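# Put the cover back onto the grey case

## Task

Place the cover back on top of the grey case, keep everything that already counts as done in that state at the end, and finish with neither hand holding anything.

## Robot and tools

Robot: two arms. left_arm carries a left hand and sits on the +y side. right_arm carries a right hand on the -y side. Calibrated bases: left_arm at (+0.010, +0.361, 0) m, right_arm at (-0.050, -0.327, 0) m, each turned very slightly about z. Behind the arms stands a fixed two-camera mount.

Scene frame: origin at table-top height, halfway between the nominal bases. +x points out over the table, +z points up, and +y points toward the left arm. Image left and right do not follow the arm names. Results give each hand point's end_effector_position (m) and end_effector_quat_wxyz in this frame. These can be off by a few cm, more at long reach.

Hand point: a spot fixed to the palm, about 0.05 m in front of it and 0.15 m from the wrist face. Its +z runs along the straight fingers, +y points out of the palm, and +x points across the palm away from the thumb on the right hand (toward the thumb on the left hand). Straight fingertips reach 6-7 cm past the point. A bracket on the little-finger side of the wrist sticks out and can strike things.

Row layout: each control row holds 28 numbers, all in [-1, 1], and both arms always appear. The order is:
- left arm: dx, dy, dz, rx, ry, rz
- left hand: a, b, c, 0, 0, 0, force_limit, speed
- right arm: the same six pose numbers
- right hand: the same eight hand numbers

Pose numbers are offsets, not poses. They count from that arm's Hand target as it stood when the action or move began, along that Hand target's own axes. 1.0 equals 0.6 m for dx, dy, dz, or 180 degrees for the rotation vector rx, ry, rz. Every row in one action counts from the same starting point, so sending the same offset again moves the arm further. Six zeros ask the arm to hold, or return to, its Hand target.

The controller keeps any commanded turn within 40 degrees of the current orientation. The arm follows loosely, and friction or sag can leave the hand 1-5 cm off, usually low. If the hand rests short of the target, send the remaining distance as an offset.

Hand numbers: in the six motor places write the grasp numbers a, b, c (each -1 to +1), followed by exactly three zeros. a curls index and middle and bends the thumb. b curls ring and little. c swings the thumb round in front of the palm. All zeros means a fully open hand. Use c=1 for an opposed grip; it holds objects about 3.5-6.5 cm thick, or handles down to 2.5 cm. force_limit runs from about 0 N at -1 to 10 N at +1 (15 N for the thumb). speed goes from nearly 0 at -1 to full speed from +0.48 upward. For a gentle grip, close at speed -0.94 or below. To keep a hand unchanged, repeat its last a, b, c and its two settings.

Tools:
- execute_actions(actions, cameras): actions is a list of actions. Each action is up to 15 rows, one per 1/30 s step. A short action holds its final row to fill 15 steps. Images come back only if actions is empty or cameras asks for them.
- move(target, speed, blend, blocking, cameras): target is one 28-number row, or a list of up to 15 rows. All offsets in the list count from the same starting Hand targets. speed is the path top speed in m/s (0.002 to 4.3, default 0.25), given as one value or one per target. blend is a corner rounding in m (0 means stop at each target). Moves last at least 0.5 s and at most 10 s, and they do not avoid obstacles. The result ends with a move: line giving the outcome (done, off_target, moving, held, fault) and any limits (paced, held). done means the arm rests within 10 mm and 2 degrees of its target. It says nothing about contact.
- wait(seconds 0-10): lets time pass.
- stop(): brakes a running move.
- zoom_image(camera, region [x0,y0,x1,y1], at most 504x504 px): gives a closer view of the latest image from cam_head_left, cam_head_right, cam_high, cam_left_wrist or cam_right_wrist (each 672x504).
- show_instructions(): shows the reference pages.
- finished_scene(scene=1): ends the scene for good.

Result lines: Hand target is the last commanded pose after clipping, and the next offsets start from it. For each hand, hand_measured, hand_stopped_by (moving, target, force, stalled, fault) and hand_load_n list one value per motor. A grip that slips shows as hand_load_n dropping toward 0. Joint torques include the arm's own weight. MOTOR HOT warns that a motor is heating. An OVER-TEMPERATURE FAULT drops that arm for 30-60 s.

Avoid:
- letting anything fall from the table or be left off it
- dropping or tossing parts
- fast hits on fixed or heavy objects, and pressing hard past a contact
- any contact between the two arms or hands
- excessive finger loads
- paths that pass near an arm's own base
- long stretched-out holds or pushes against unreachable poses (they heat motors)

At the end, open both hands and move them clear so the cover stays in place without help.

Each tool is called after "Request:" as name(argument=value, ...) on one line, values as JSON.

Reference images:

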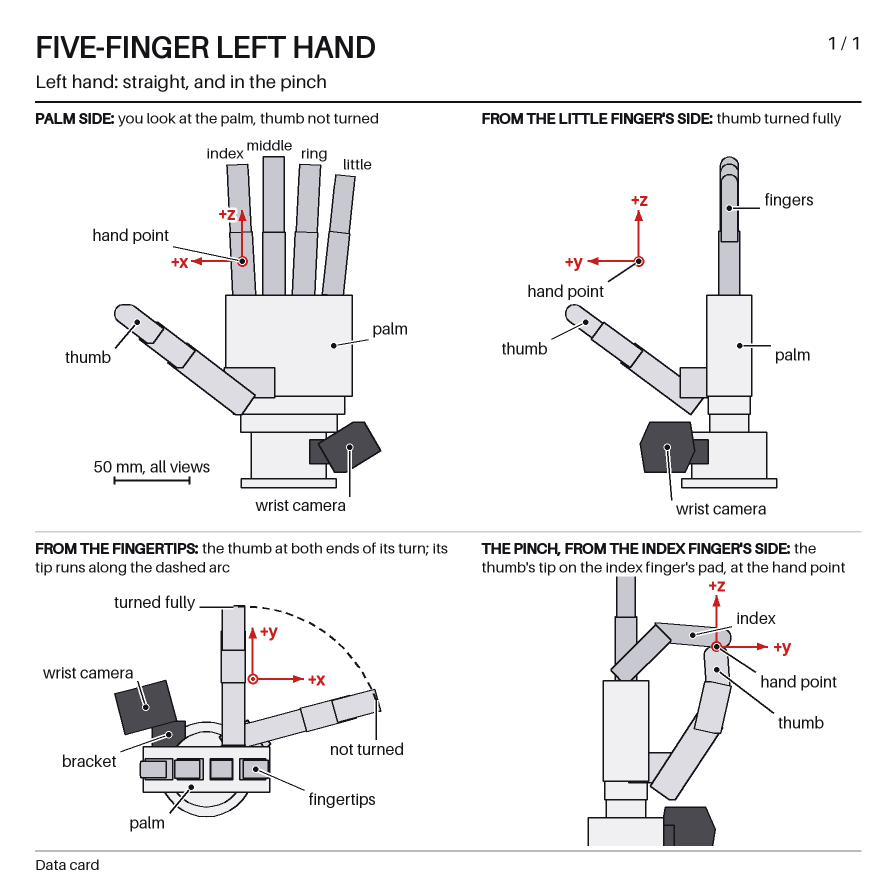

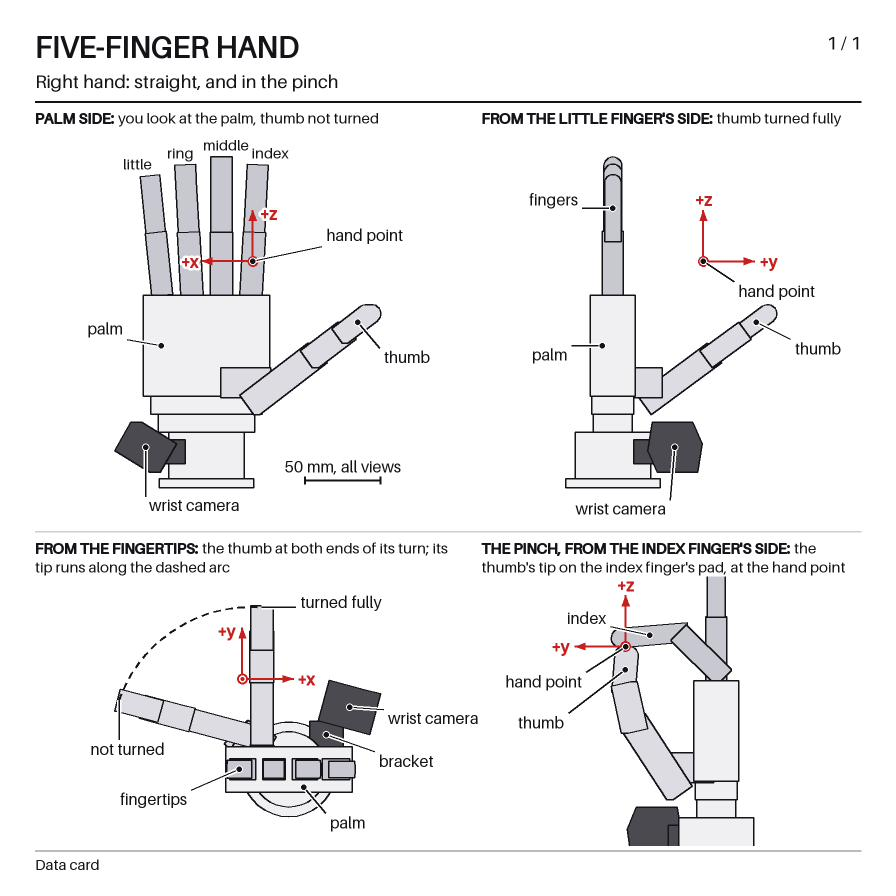

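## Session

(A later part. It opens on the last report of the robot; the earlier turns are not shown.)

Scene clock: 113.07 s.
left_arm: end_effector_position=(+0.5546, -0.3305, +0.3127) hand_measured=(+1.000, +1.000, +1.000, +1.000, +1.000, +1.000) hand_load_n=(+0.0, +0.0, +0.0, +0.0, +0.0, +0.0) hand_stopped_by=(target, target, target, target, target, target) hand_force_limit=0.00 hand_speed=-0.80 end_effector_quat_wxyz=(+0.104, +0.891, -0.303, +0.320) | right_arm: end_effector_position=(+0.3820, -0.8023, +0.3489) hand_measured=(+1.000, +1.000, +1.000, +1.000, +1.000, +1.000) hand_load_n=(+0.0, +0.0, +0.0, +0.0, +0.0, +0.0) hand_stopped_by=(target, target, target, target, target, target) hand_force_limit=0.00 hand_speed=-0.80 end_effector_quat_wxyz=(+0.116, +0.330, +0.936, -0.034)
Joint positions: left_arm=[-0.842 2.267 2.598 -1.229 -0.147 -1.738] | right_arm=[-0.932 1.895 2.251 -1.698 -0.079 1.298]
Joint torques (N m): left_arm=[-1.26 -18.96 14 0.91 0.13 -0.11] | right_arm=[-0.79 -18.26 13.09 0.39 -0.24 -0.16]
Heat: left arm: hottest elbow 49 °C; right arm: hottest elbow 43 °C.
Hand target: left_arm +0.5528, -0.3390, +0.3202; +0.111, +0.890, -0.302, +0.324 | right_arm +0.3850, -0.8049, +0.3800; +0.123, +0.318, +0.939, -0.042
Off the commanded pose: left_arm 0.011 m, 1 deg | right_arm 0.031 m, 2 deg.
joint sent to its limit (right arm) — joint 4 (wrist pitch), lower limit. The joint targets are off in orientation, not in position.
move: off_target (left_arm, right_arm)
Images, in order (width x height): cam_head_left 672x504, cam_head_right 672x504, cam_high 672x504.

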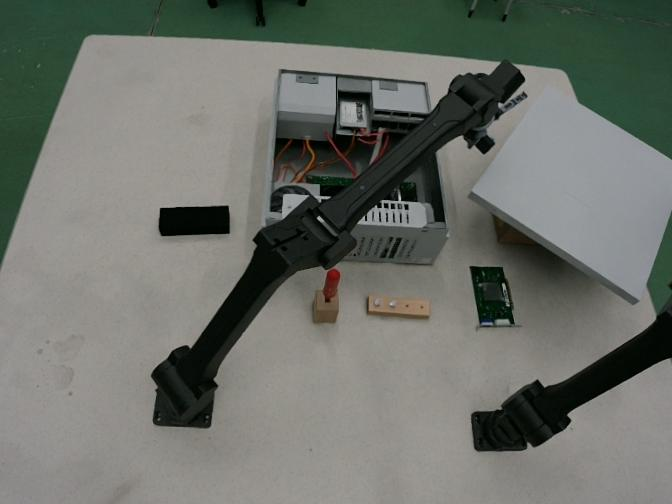

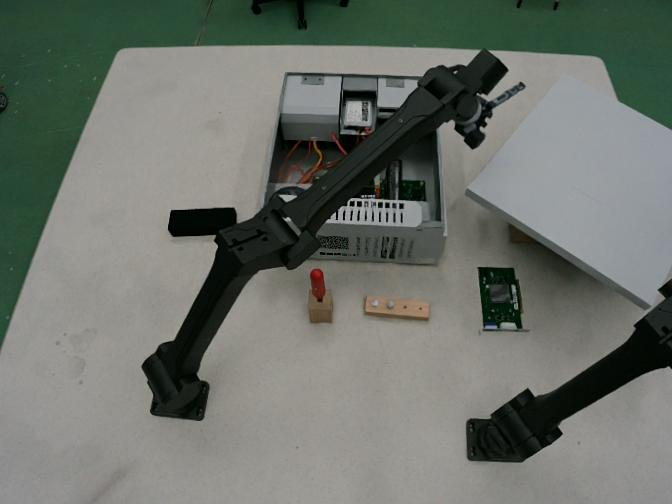

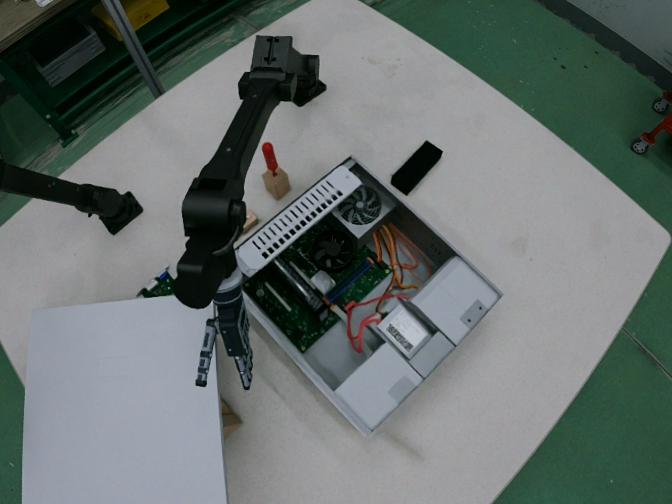

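Request:
move(target=[-0.0804,0,0.0958,0,0,0,0,0,0,0,0,0,0,-0.8,-0.0417,0.0102,0.2357,0,0,0,0,0,0,0,0,0,0,-0.8], speed=0.15, cameras=["cam_left_wrist","cam_right_wrist","cam_high","cam_head_left"])

Scene clock: 116.50 s.
left_arm: end_effector_position=(+0.5563, -0.3326, +0.2292) hand_measured=(+1.000, +1.000, +1.000, +1.000, +1.000, +1.000) hand_load_n=(+0.0, +0.0, +0.0, +0.0, +0.0, +0.0) hand_stopped_by=(target, target, target, target, target, target) hand_force_limit=0.00 hand_speed=-0.80 end_effector_quat_wxyz=(+0.099, +0.894, -0.305, +0.312) | right_arm: end_effector_position=(+0.4297, -0.8377, +0.2474) hand_measured=(+1.000, +1.000, +1.000, +1.000, +1.000, +1.000) hand_load_n=(+0.0, +0.0, +0.0, +0.0, +0.0, +0.0) hand_stopped_by=(target, target, target, target, target, target) hand_force_limit=0.00 hand_speed=-0.80 end_effector_quat_wxyz=(+0.118, +0.317, +0.941, -0.038)
Joint positions: left_arm=[-0.842 2.216 2.296 -0.999 -0.147 -1.738] | right_arm=[-0.903 2.008 2.153 -1.478 -0.071 1.298]
Joint torques (N m): left_arm=[-0.67 -21.6 10.33 2.21 0.14 -0.11] | right_arm=[-0.15 -19.49 9.16 1.09 0.04 0.11]
Heat: left arm: hottest elbow 48 °C; right arm: hottest elbow 42 °C.
Hand target: left_arm +0.5527, -0.3391, +0.2452; +0.111, +0.890, -0.302, +0.324 | right_arm +0.4370, -0.8368, +0.2499; +0.123, +0.318, +0.939, -0.042
Off the commanded pose: left_arm 0.018 m, 2 deg | right_arm 0.008 m, 1 deg.
move: off_target (left_arm)
Images, in order (width x height): cam_head_left 672x504, cam_high 672x504, cam_left_wrist 672x504, cam_right_wrist 672x504.

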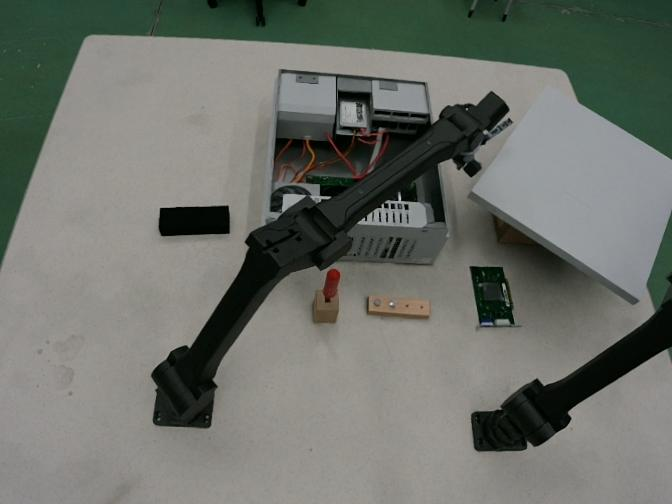

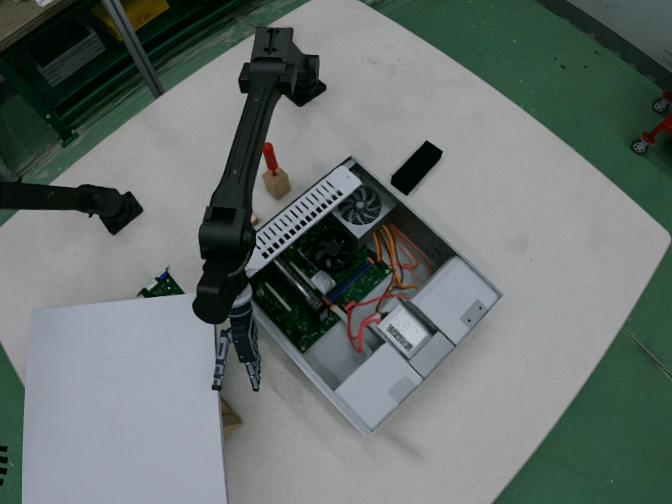

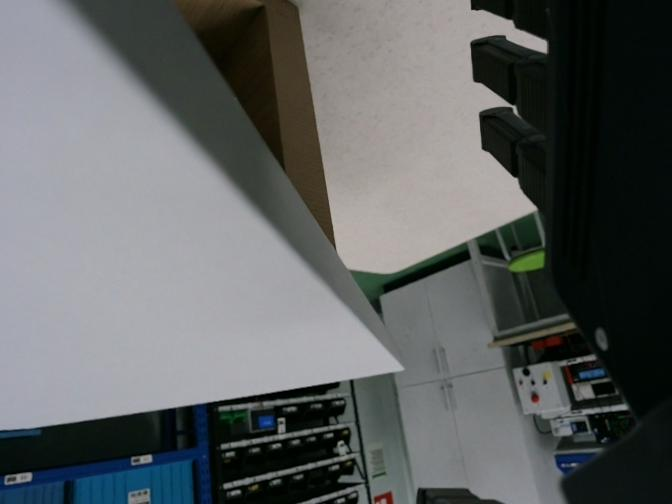

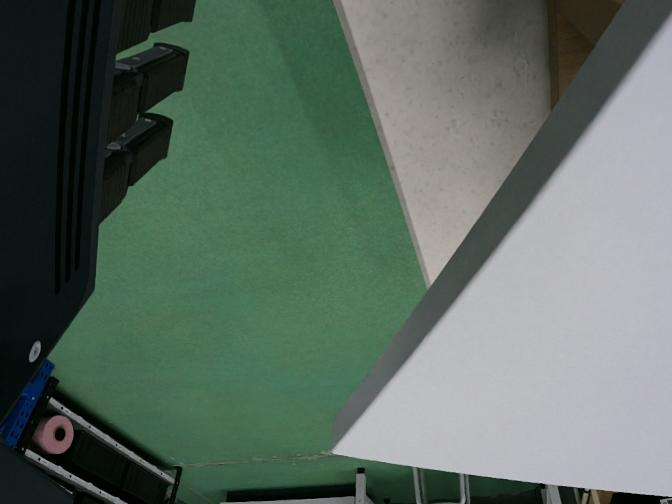

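Request:
zoom_image(camera="cam_high", region=[170, 260, 310, 420])

Request:
zoom_image(camera="cam_head_left", region=[430, 80, 590, 220])

Scaled by 3.150 from the camera's 672x504 image, which has a finer 960x720 frame.

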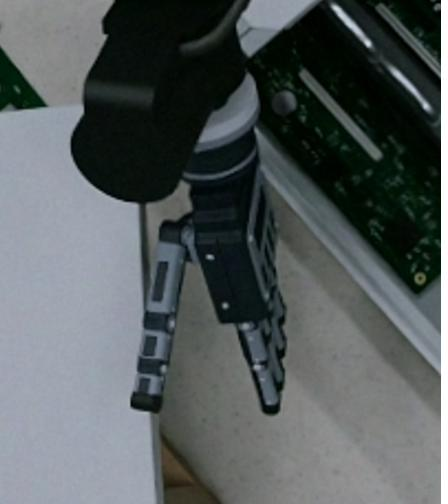

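Scaled by 3.150 from the camera's 672x504 image, which has a finer 960x720 frame.

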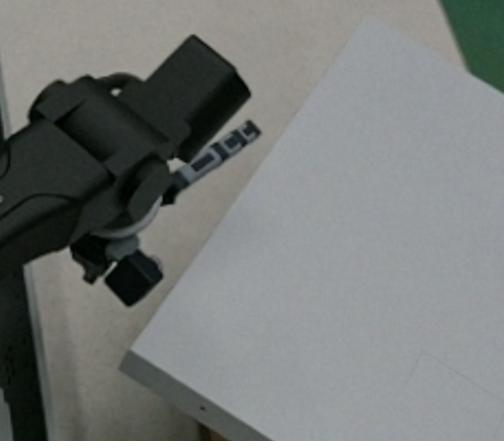

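Request:
move(target=[-0.0226,0.0615,0.0293,0,0,0,0,0,0,0,0,0,0,-0.8,0.0151,0.1083,0.0564,0,0,0,0,0,0,0,0,0,0,-0.8], speed=0.1, cameras=["cam_left_wrist","cam_right_wrist","cam_high","cam_head_right"])

Scene clock: 121.93 s.
left_arm: end_effector_position=(+0.5280, -0.3618, +0.2360) hand_measured=(+1.000, +1.000, +1.000, +1.000, +1.000, +1.000) hand_load_n=(+0.0, +0.0, +0.0, +0.0, +0.0, +0.0) hand_stopped_by=(target, target, target, target, target, target) hand_force_limit=0.00 hand_speed=-0.80 end_effector_quat_wxyz=(+0.109, +0.889, -0.305, +0.323) | right_arm: end_effector_position=(+0.4745, -0.7860, +0.2031) hand_measured=(+1.000, +1.000, +1.000, +1.000, +1.000, +1.000) hand_load_n=(+0.0, +0.0, +0.0, +0.0, +0.0, +0.0) hand_stopped_by=(target, target, target, target, target, target) hand_force_limit=0.00 hand_speed=-0.80 end_effector_quat_wxyz=(+0.112, +0.313, +0.942, -0.035)
Joint positions: left_arm=[-0.895 2.215 2.296 -0.974 -0.173 -1.776] | right_arm=[-0.796 1.97 1.979 -1.349 -0.046 1.394]
Joint torques (N m): left_arm=[-0.56 -18.9 10.48 2.17 -0.07 -0.11] | right_arm=[-0.56 -20.6 8.57 1.09 0.06 0.11]
Heat: left arm: hottest elbow 48 °C; right arm: hottest elbow 41 °C.
Hand target: left_arm +0.5308, -0.3690, +0.2232; +0.111, +0.890, -0.302, +0.324 | right_arm +0.4766, -0.7852, +0.2149; +0.123, +0.318, +0.939, -0.042
Off the commanded pose: left_arm 0.015 m, 0 deg | right_arm 0.012 m, 2 deg.
move: off_target (left_arm, right_arm)
Images, in order (width x height): cam_head_right 672x504, cam_high 672x504, cam_left_wrist 672x504, cam_right_wrist 672x504.

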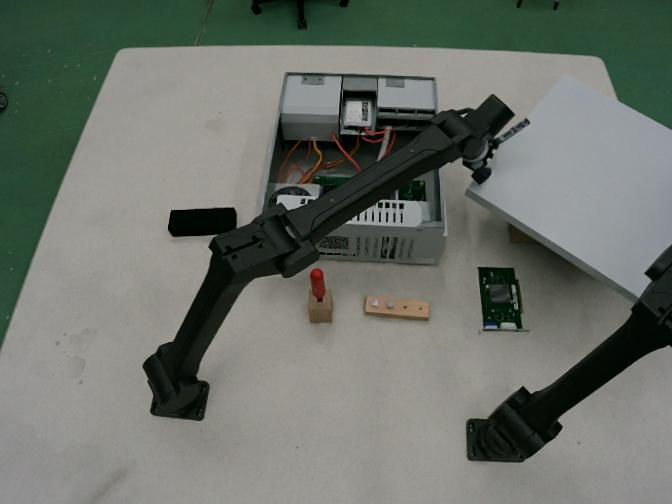

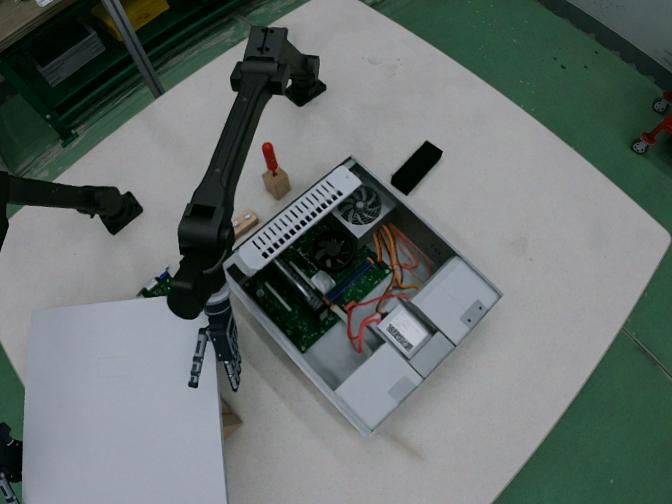

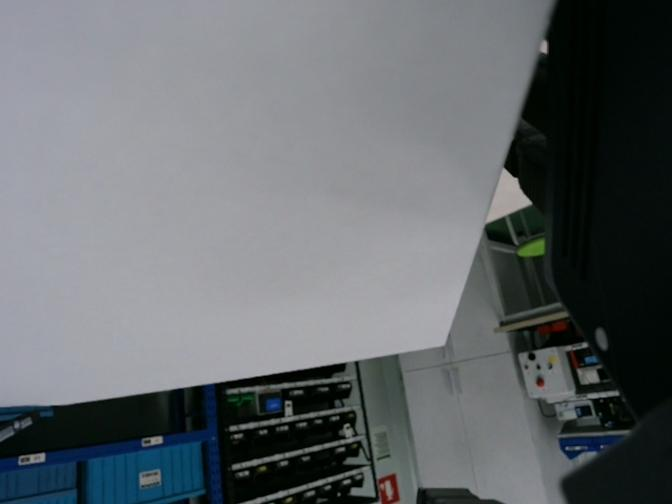

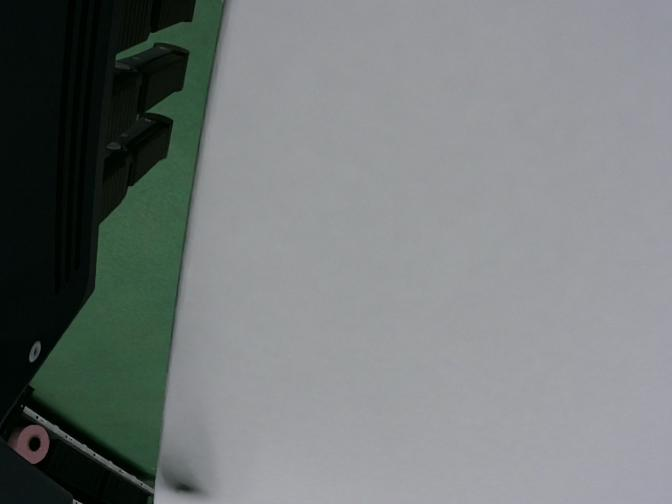

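Request:
move(target=[-0.0375,0,0.0447,0,0,0,0,0,0,0,0,0,0,-0.8,0,0,0,0,0,0,0,0,0,0,0,0,0,-0.8], speed=0.1, cameras=["cam_left_wrist","cam_head_left"])

Scene clock: 123.73 s.
left_arm: end_effector_position=(+0.5316, -0.3662, +0.2134) hand_measured=(+1.000, +1.000, +1.000, +1.000, +1.000, +1.000) hand_load_n=(+0.0, +0.0, +0.0, +0.0, +0.0, +0.0) hand_stopped_by=(target, target, target, target, target, target) hand_force_limit=0.00 hand_speed=-0.80 end_effector_quat_wxyz=(+0.117, +0.887, -0.299, +0.332) | right_arm: end_effector_position=(+0.4745, -0.7860, +0.2031) hand_measured=(+1.000, +1.000, +1.000, +1.000, +1.000, +1.000) hand_load_n=(+0.5, +0.0, +0.0, +0.0, +0.0, +0.0) hand_stopped_by=(target, target, target, target, target, target) hand_force_limit=0.00 hand_speed=-0.80 end_effector_quat_wxyz=(+0.112, +0.314, +0.942, -0.035)
Joint positions: left_arm=[-0.895 2.214 2.221 -0.876 -0.172 -1.785] | right_arm=[-0.796 1.97 1.979 -1.349 -0.046 1.395]
Joint torques (N m): left_arm=[-0.21 -19.25 8.95 2.02 -0.14 0.03] | right_arm=[-0.56 -20.66 8.55 1.1 0.06 0.11]
Heat: left arm: hottest elbow 47 °C; right arm: hottest elbow 41 °C.
Hand target: left_arm +0.5308, -0.3691, +0.1882; +0.111, +0.890, -0.302, +0.324 | right_arm +0.4766, -0.7851, +0.2149; +0.123, +0.318, +0.939, -0.042
Off the commanded pose: left_arm 0.025 m, 1 deg | right_arm 0.012 m, 2 deg.
move: off_target (left_arm, right_arm)
Images, in order (width x height): cam_head_left 672x504, cam_left_wrist 672x504.

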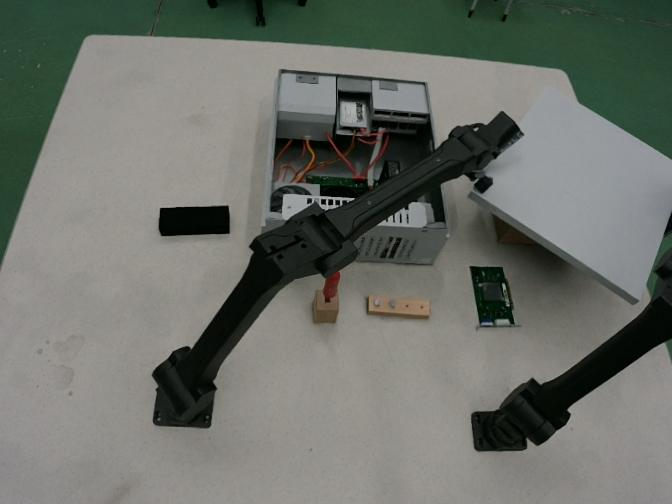

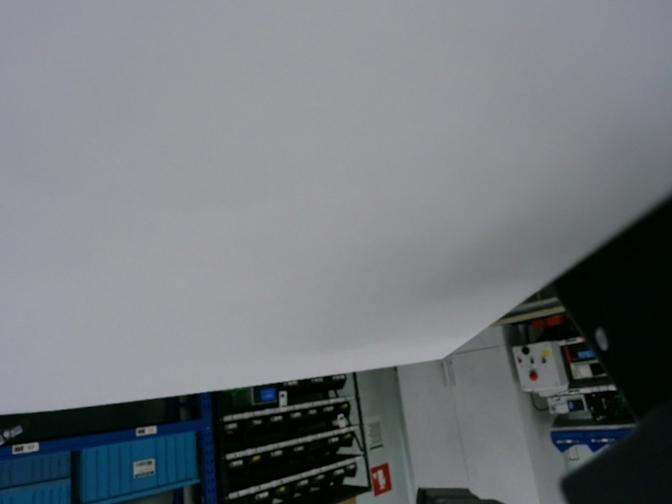

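Request:
move(target=[0.0150,-0.0093,-0.0675,0,-0.0278,0,0,0,0,0,0,0,0,-0.8,0,0,0,0,0,0,0,0,0,0,0,0,0,-0.8], speed=0.1, cameras=["cam_left_wrist","cam_head_left","cam_high"])

Scene clock: 126.00 s.
left_arm: end_effector_position=(+0.5135, -0.3466, +0.2106) hand_measured=(+1.000, +1.000, +1.000, +1.000, +1.000, +1.000) hand_load_n=(+0.0, +0.0, +0.0, +0.0, +0.0, -0.5) hand_stopped_by=(target, target, target, target, target, target) hand_force_limit=0.00 hand_speed=-0.80 end_effector_quat_wxyz=(+0.090, +0.905, -0.309, +0.277) | right_arm: end_effector_position=(+0.4745, -0.7860, +0.2031) hand_measured=(+1.000, +1.000, +1.000, +1.000, +1.000, +1.000) hand_load_n=(+0.0, +0.0, +0.0, +0.0, +0.0, +0.0) hand_stopped_by=(target, target, target, target, target, target) hand_force_limit=0.00 hand_speed=-0.80 end_effector_quat_wxyz=(+0.112, +0.314, +0.942, -0.035)
Joint positions: left_arm=[-0.895 2.211 2.274 -1.061 -0.156 -1.794] | right_arm=[-0.796 1.97 1.979 -1.349 -0.046 1.395]
Joint torques (N m): left_arm=[-0.32 -19.78 14.54 0.81 0.17 -0.05] | right_arm=[-0.56 -20.72 8.57 1.1 0.06 0.12]
Heat: left arm: hottest elbow 47 °C; right arm: hottest elbow 41 °C.
Hand target: left_arm +0.5191, -0.3530, +0.2249; +0.097, +0.903, -0.307, +0.285 | right_arm +0.4766, -0.7851, +0.2149; +0.123, +0.318, +0.939, -0.042
Off the commanded pose: left_arm 0.017 m, 1 deg | right_arm 0.012 m, 2 deg.
move: off_target (left_arm, right_arm)
Images, in order (width x height): cam_head_left 672x504, cam_high 672x504, cam_left_wrist 672x504.

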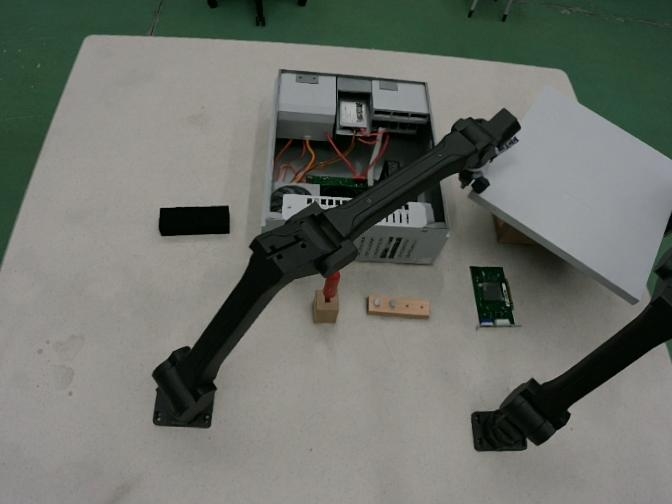

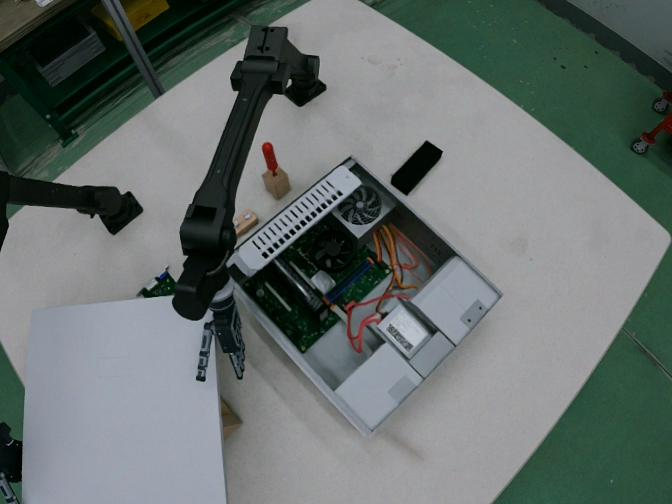

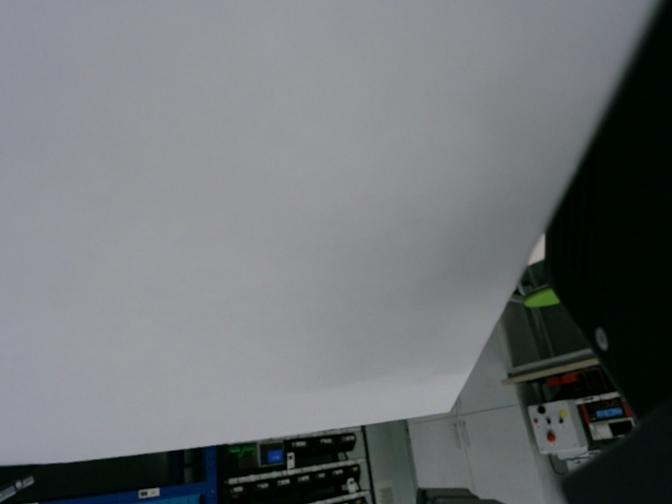

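Request:
move(target=[0,0,0,0,0,0,0.5,0.5,0,0,0,0,-0.4,-0.85,0,0,0,0,0,0,0.5,0.5,0,0,0,0,-0.4,-0.85], speed=0.1, cameras=["cam_left_wrist","cam_right_wrist","cam_high","cam_head_left"])

Scene clock: 129.70 s.
left_arm: end_effector_position=(+0.5134, -0.3467, +0.2106) hand_measured=(+0.050, -0.024, -0.124, +0.100, +0.776, +1.000) hand_load_n=(+0.0, +0.0, +0.0, +0.0, +0.0, +0.0) hand_stopped_by=(target, target, target, target, target, target) hand_force_limit=-0.40 hand_speed=-0.85 end_effector_quat_wxyz=(+0.091, +0.905, -0.309, +0.277) | right_arm: end_effector_position=(+0.4750, -0.7867, +0.2076) hand_measured=(+0.050, -0.024, -0.124, +0.100, +0.776, +1.000) hand_load_n=(+0.0, +0.0, +0.0, +0.0, +0.5, +0.0) hand_stopped_by=(target, target, target, target, target, target) hand_force_limit=-0.40 hand_speed=-0.85 end_effector_quat_wxyz=(+0.117, +0.314, +0.941, -0.038)
Joint positions: left_arm=[-0.895 2.211 2.274 -1.061 -0.155 -1.794] | right_arm=[-0.796 1.964 1.979 -1.344 -0.046 1.396]
Joint torques (N m): left_arm=[-0.97 -19.37 14.52 0.61 0.2 -0.02] | right_arm=[-0.56 -20.07 8.59 0.9 0.04 0.11]
Heat: left arm: hottest elbow 47 °C; right arm: hottest elbow 41 °C.
Hand target: left_arm +0.5190, -0.3530, +0.2249; +0.098, +0.903, -0.307, +0.285 | right_arm +0.4766, -0.7852, +0.2149; +0.123, +0.318, +0.939, -0.042
Off the commanded pose: left_arm 0.017 m, 1 deg | right_arm 0.008 m, 1 deg.
move: off_target (left_arm)
Images, in order (width x height): cam_head_left 672x504, cam_high 672x504, cam_left_wrist 672x504, cam_right_wrist 672x504.

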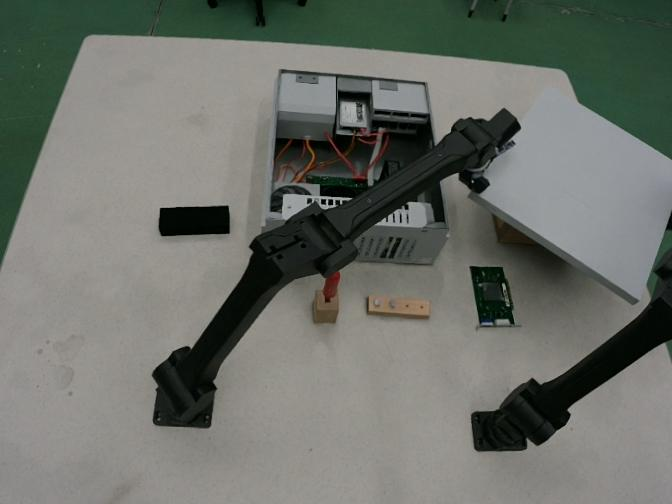

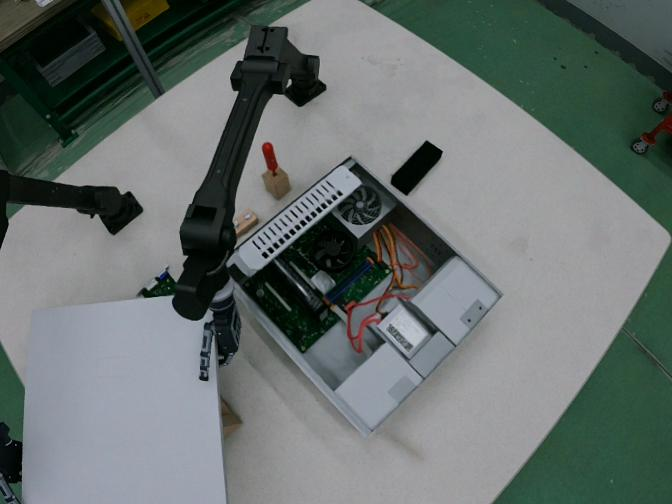

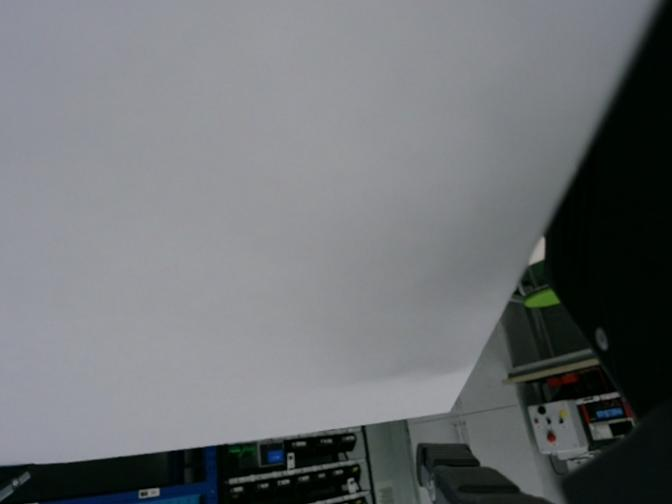

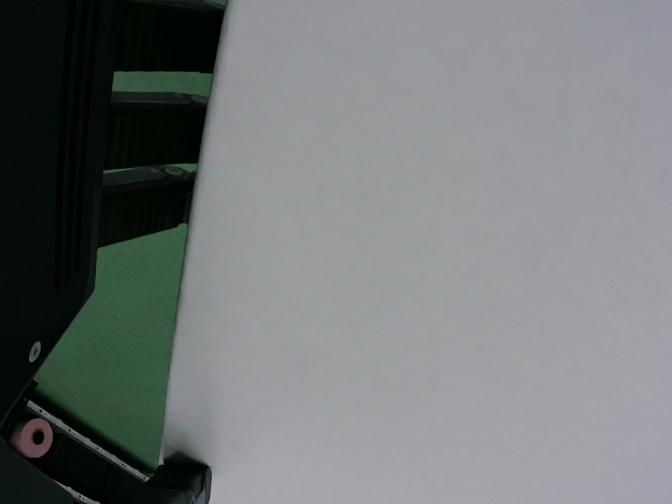

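Request:
move(target=[0.0207,0,-0.0138,0,0,0,0.5,0.5,0,0,0,0,-0.4,-0.85,-0.0065,0,-0.0242,0,0,0,0.5,0.5,0,0,0,0,-0.4,-0.85], speed=0.05, cameras=["cam_right_wrist","cam_high"])

Scene clock: 132.13 s.
left_arm: end_effector_position=(+0.5164, -0.3510, +0.2299) hand_measured=(+0.050, -0.024, -0.124, +0.100, +0.776, +1.000) hand_load_n=(+0.0, +0.0, +0.0, +0.0, -0.5, +0.0) hand_stopped_by=(target, target, target, target, target, target) hand_force_limit=-0.40 hand_speed=-0.85 end_effector_quat_wxyz=(+0.093, +0.905, -0.309, +0.279) | right_arm: end_effector_position=(+0.4719, -0.7834, +0.2080) hand_measured=(+0.050, -0.024, -0.124, +0.100, +0.776, +1.000) hand_load_n=(+0.0, +0.0, +0.0, +0.0, +1.5, +0.0) hand_stopped_by=(target, target, target, target, target, target) hand_force_limit=-0.40 hand_speed=-0.85 end_effector_quat_wxyz=(+0.110, +0.316, +0.942, -0.034)
Joint positions: left_arm=[-0.895 2.236 2.365 -1.122 -0.155 -1.794] | right_arm=[-0.796 1.961 1.979 -1.361 -0.046 1.4]
Joint torques (N m): left_arm=[-0.21 -19.14 14.67 0.61 0.17 -0.05] | right_arm=[-0.56 -19.84 11.56 -0.03 0.03 0.08]
Heat: left arm: hottest elbow 47 °C; right arm: hottest elbow 41 °C.
Hand target: left_arm +0.5233, -0.3562, +0.2387; +0.097, +0.903, -0.307, +0.285 | right_arm +0.4766, -0.7852, +0.2299; +0.123, +0.318, +0.939, -0.042
Off the commanded pose: left_arm 0.013 m, 1 deg | right_arm 0.023 m, 2 deg.
move: off_target (left_arm, right_arm)
Images, in order (width x height): cam_high 672x504, cam_right_wrist 672x504.

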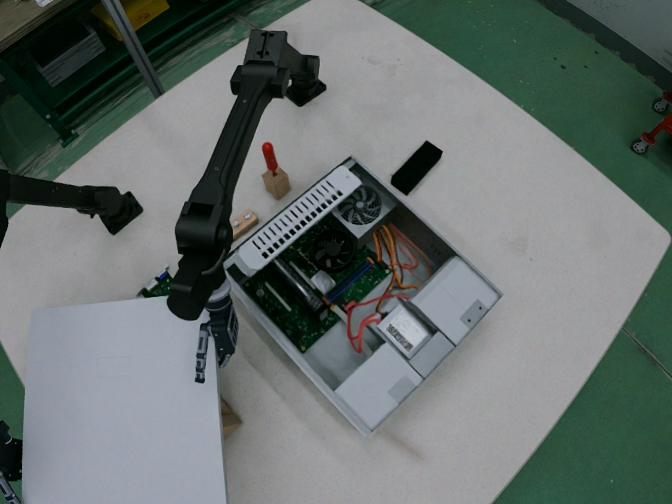

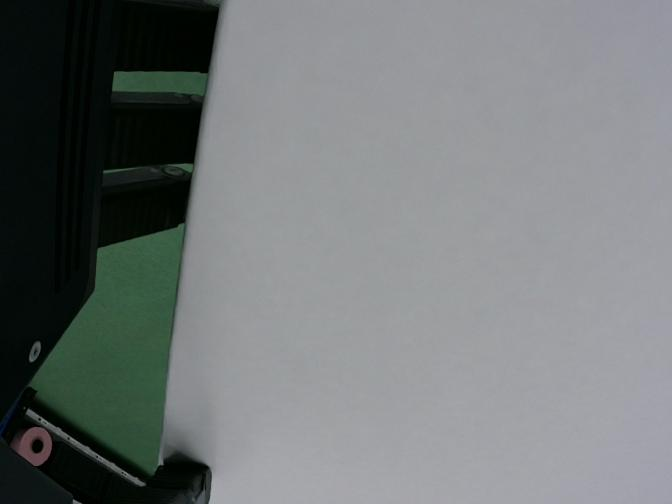

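Request:
move(target=[0.0069,0,-0.0082,0,0,0,0.5,0.5,0,0,0,0,-0.4,-0.85,-0.0086,0,-0.0322,0,0,0,0.5,0.5,0,0,0,0,-0.4,-0.85], speed=0.05, cameras=["cam_right_wrist","cam_left_wrist","cam_head_left","cam_high"])

Scene clock: 133.90 s.
left_arm: end_effector_position=(+0.5163, -0.3509, +0.2307) hand_measured=(+0.050, -0.024, -0.124, +0.100, +0.776, +1.000) hand_load_n=(+0.0, +0.0, +0.0, +0.0, -0.5, +0.0) hand_stopped_by=(target, target, target, target, target, target) hand_force_limit=-0.40 hand_speed=-0.85 end_effector_quat_wxyz=(+0.090, +0.906, -0.310, +0.275) | right_arm: end_effector_position=(+0.4656, -0.7767, +0.2162) hand_measured=(+0.050, -0.024, -0.124, +0.100, +0.776, +1.000) hand_load_n=(+0.0, +0.0, +0.0, +0.0, +0.0, +0.0) hand_stopped_by=(target, target, target, target, target, target) hand_force_limit=-0.40 hand_speed=-0.85 end_effector_quat_wxyz=(+0.097, +0.318, +0.943, -0.026)
Joint positions: left_arm=[-0.895 2.247 2.391 -1.147 -0.155 -1.794] | right_arm=[-0.796 1.958 2.003 -1.42 -0.046 1.401]
Joint torques (N m): left_arm=[-0.97 -19.14 14.83 1.09 0.2 -0.01] | right_arm=[-0.56 -19.43 13.86 0.14 0.02 0.06]
Heat: left arm: hottest elbow 47 °C; right arm: hottest elbow 41 °C.
Hand target: left_arm +0.5238, -0.3566, +0.2449; +0.097, +0.903, -0.307, +0.285 | right_arm +0.4765, -0.7851, +0.2500; +0.123, +0.318, +0.939, -0.042
Off the commanded pose: left_arm 0.017 m, 1 deg | right_arm 0.036 m, 4 deg.
move: off_target (left_arm, right_arm)
Images, in order (width x height): cam_head_left 672x504, cam_high 672x504, cam_left_wrist 672x504, cam_right_wrist 672x504.

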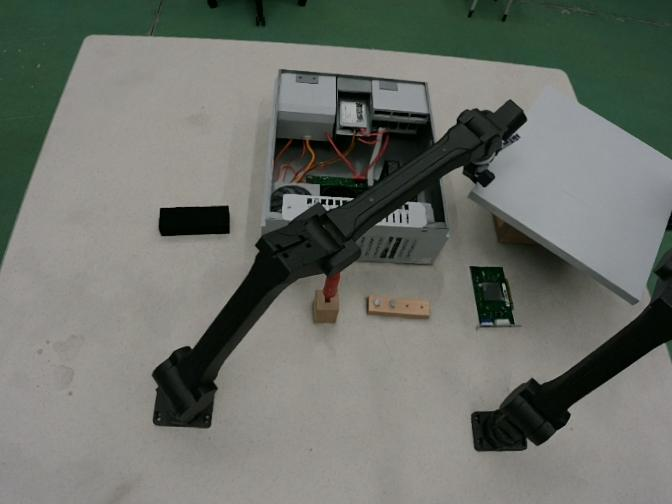

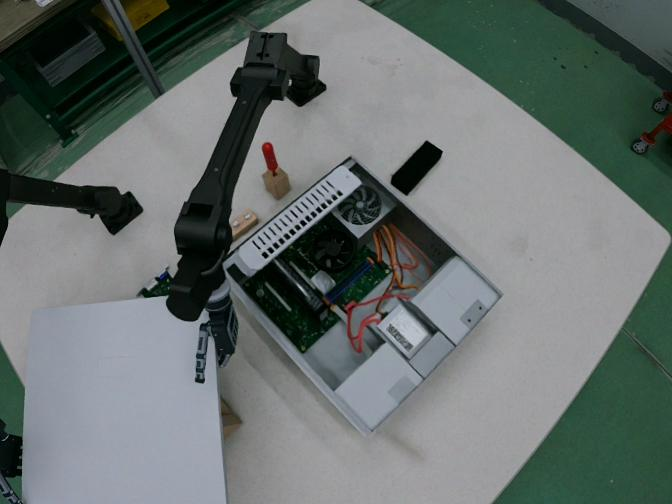

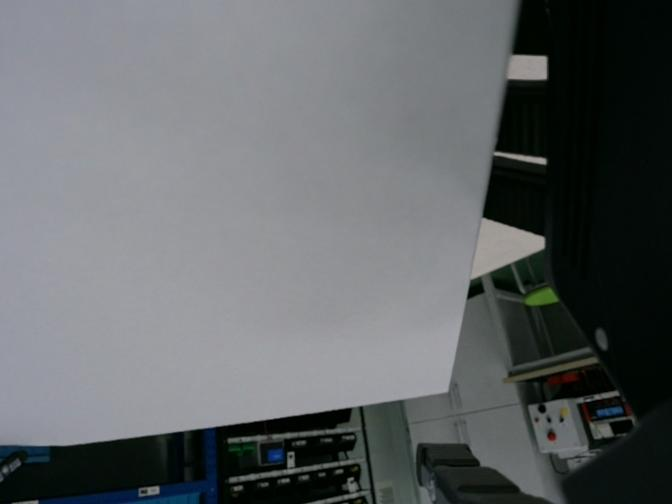

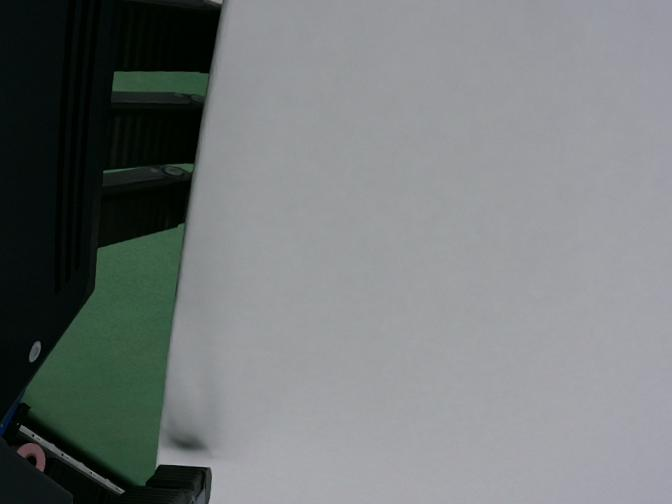

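Request:
move(target=[0.0096,0,-0.0138,0,0,0,0.5,0.5,0,0,0,0,-0.4,-0.85,-0.0086,0,-0.0322,0,0,0,0.5,0.5,0,0,0,0,-0.4,-0.85], speed=0.05, cameras=["cam_right_wrist","cam_left_wrist"])

Scene clock: 135.80 s.
left_arm: end_effector_position=(+0.5162, -0.3507, +0.2320) hand_measured=(+0.050, -0.024, -0.124, +0.100, +0.776, +1.000) hand_load_n=(+0.5, +0.0, +0.0, +0.5, +0.0, +0.0) hand_stopped_by=(target, target, target, target, target, target) hand_force_limit=-0.40 hand_speed=-0.85 end_effector_quat_wxyz=(+0.086, +0.907, -0.311, +0.270) | right_arm: end_effector_position=(+0.4639, -0.7757, +0.2341) hand_measured=(+0.050, -0.024, -0.124, +0.100, +0.776, +1.000) hand_load_n=(+0.0, +0.0, +1.0, +0.0, -0.5, +0.0) hand_stopped_by=(target, target, target, target, target, target) hand_force_limit=-0.40 hand_speed=-0.85 end_effector_quat_wxyz=(+0.093, +0.318, +0.943, -0.026)
Joint positions: left_arm=[-0.895 2.262 2.427 -1.181 -0.155 -1.794] | right_arm=[-0.796 1.961 2.056 -1.476 -0.042 1.401]
Joint torques (N m): left_arm=[-0.26 -20.37 15.38 0.87 0.16 -0.02] | right_arm=[-0.56 -19.19 14.67 0.16 -0.14 0.07]
Heat: left arm: hottest elbow 47 °C; right arm: hottest elbow 41 °C.
Hand target: left_arm +0.5238, -0.3566, +0.2553; +0.097, +0.903, -0.307, +0.285 | right_arm +0.4765, -0.7851, +0.2699; +0.123, +0.318, +0.939, -0.042
Off the commanded pose: left_arm 0.025 m, 2 deg | right_arm 0.039 m, 4 deg.
move: off_target (left_arm, right_arm)
Images, in order (width x height): cam_left_wrist 672x504, cam_right_wrist 672x504.

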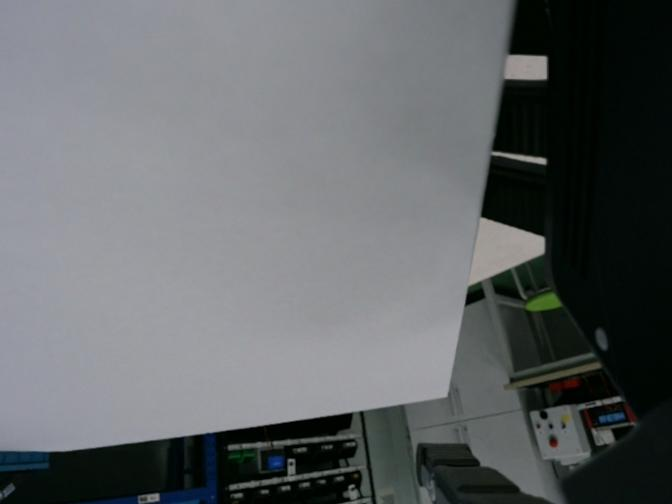

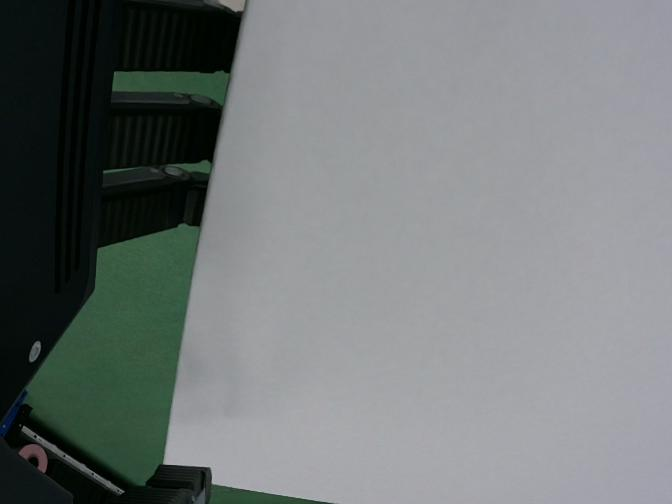

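Request:
move(target=[0.0144,0,-0.0207,0,0,0,0.5,0.5,0,0,0,0,-0.4,-0.85,-0.0043,0,-0.0161,0,0,0,0.5,0.5,0,0,0,0,-0.4,-0.85], speed=0.05, cameras=["cam_right_wrist","cam_left_wrist","cam_head_left"])

Scene clock: 137.23 s.
left_arm: end_effector_position=(+0.5154, -0.3497, +0.2340) hand_measured=(+0.050, -0.024, -0.124, +0.100, +0.776, +1.000) hand_load_n=(+0.0, +0.0, +0.0, +1.0, +0.0, +0.0) hand_stopped_by=(target, target, target, target, target, target) hand_force_limit=-0.40 hand_speed=-0.85 end_effector_quat_wxyz=(+0.081, +0.910, -0.313, +0.261) | right_arm: end_effector_position=(+0.4628, -0.7746, +0.2345) hand_measured=(+0.050, -0.024, -0.124, +0.100, +0.776, +1.000) hand_load_n=(+0.0, +0.0, +2.0, +0.0, +0.0, +0.0) hand_stopped_by=(target, target, target, target, target, target) hand_force_limit=-0.40 hand_speed=-0.85 end_effector_quat_wxyz=(+0.085, +0.318, +0.944, -0.022)
Joint positions: left_arm=[-0.895 2.284 2.482 -1.234 -0.155 -1.794] | right_arm=[-0.796 1.973 2.078 -1.506 -0.042 1.401]
Joint torques (N m): left_arm=[0.03 -20.78 15.79 1.01 0.13 0.06] | right_arm=[-0.62 -19.84 15.28 0.21 -0.15 0.06]
Heat: left arm: hottest elbow 47 °C; right arm: hottest elbow 41 °C.
Hand target: left_arm +0.5237, -0.3565, +0.2704; +0.097, +0.903, -0.307, +0.285 | right_arm +0.4766, -0.7852, +0.2799; +0.123, +0.318, +0.939, -0.042
Off the commanded pose: left_arm 0.038 m, 3 deg | right_arm 0.049 m, 5 deg.
move: off_target (left_arm, right_arm)
Images, in order (width x height): cam_head_left 672x504, cam_left_wrist 672x504, cam_right_wrist 672x504.

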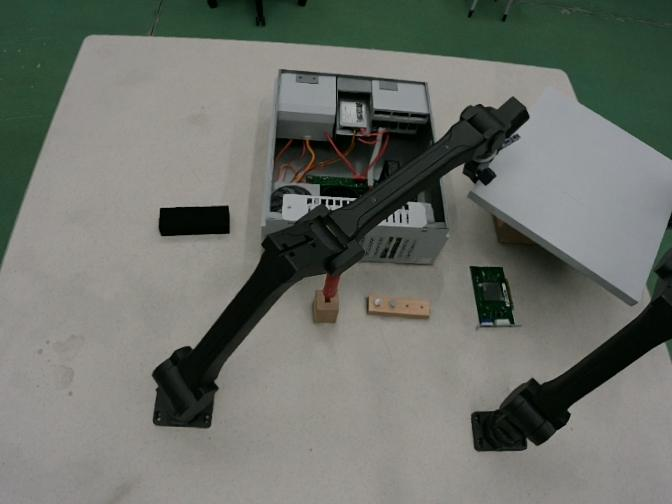

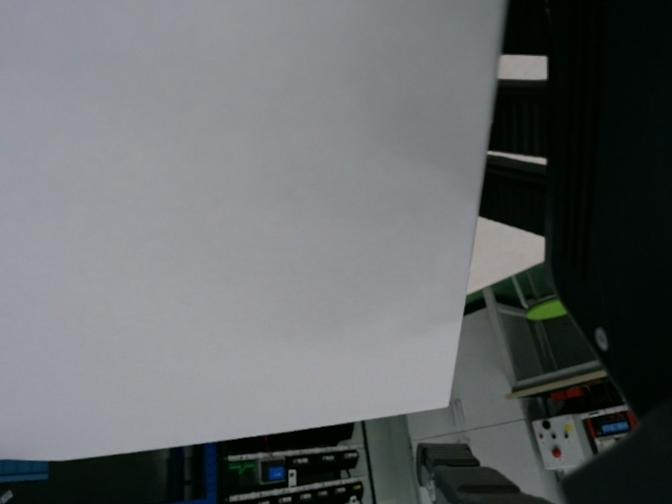

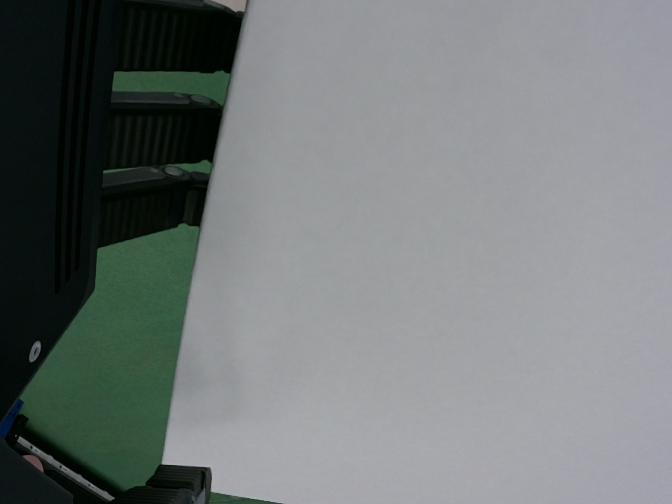

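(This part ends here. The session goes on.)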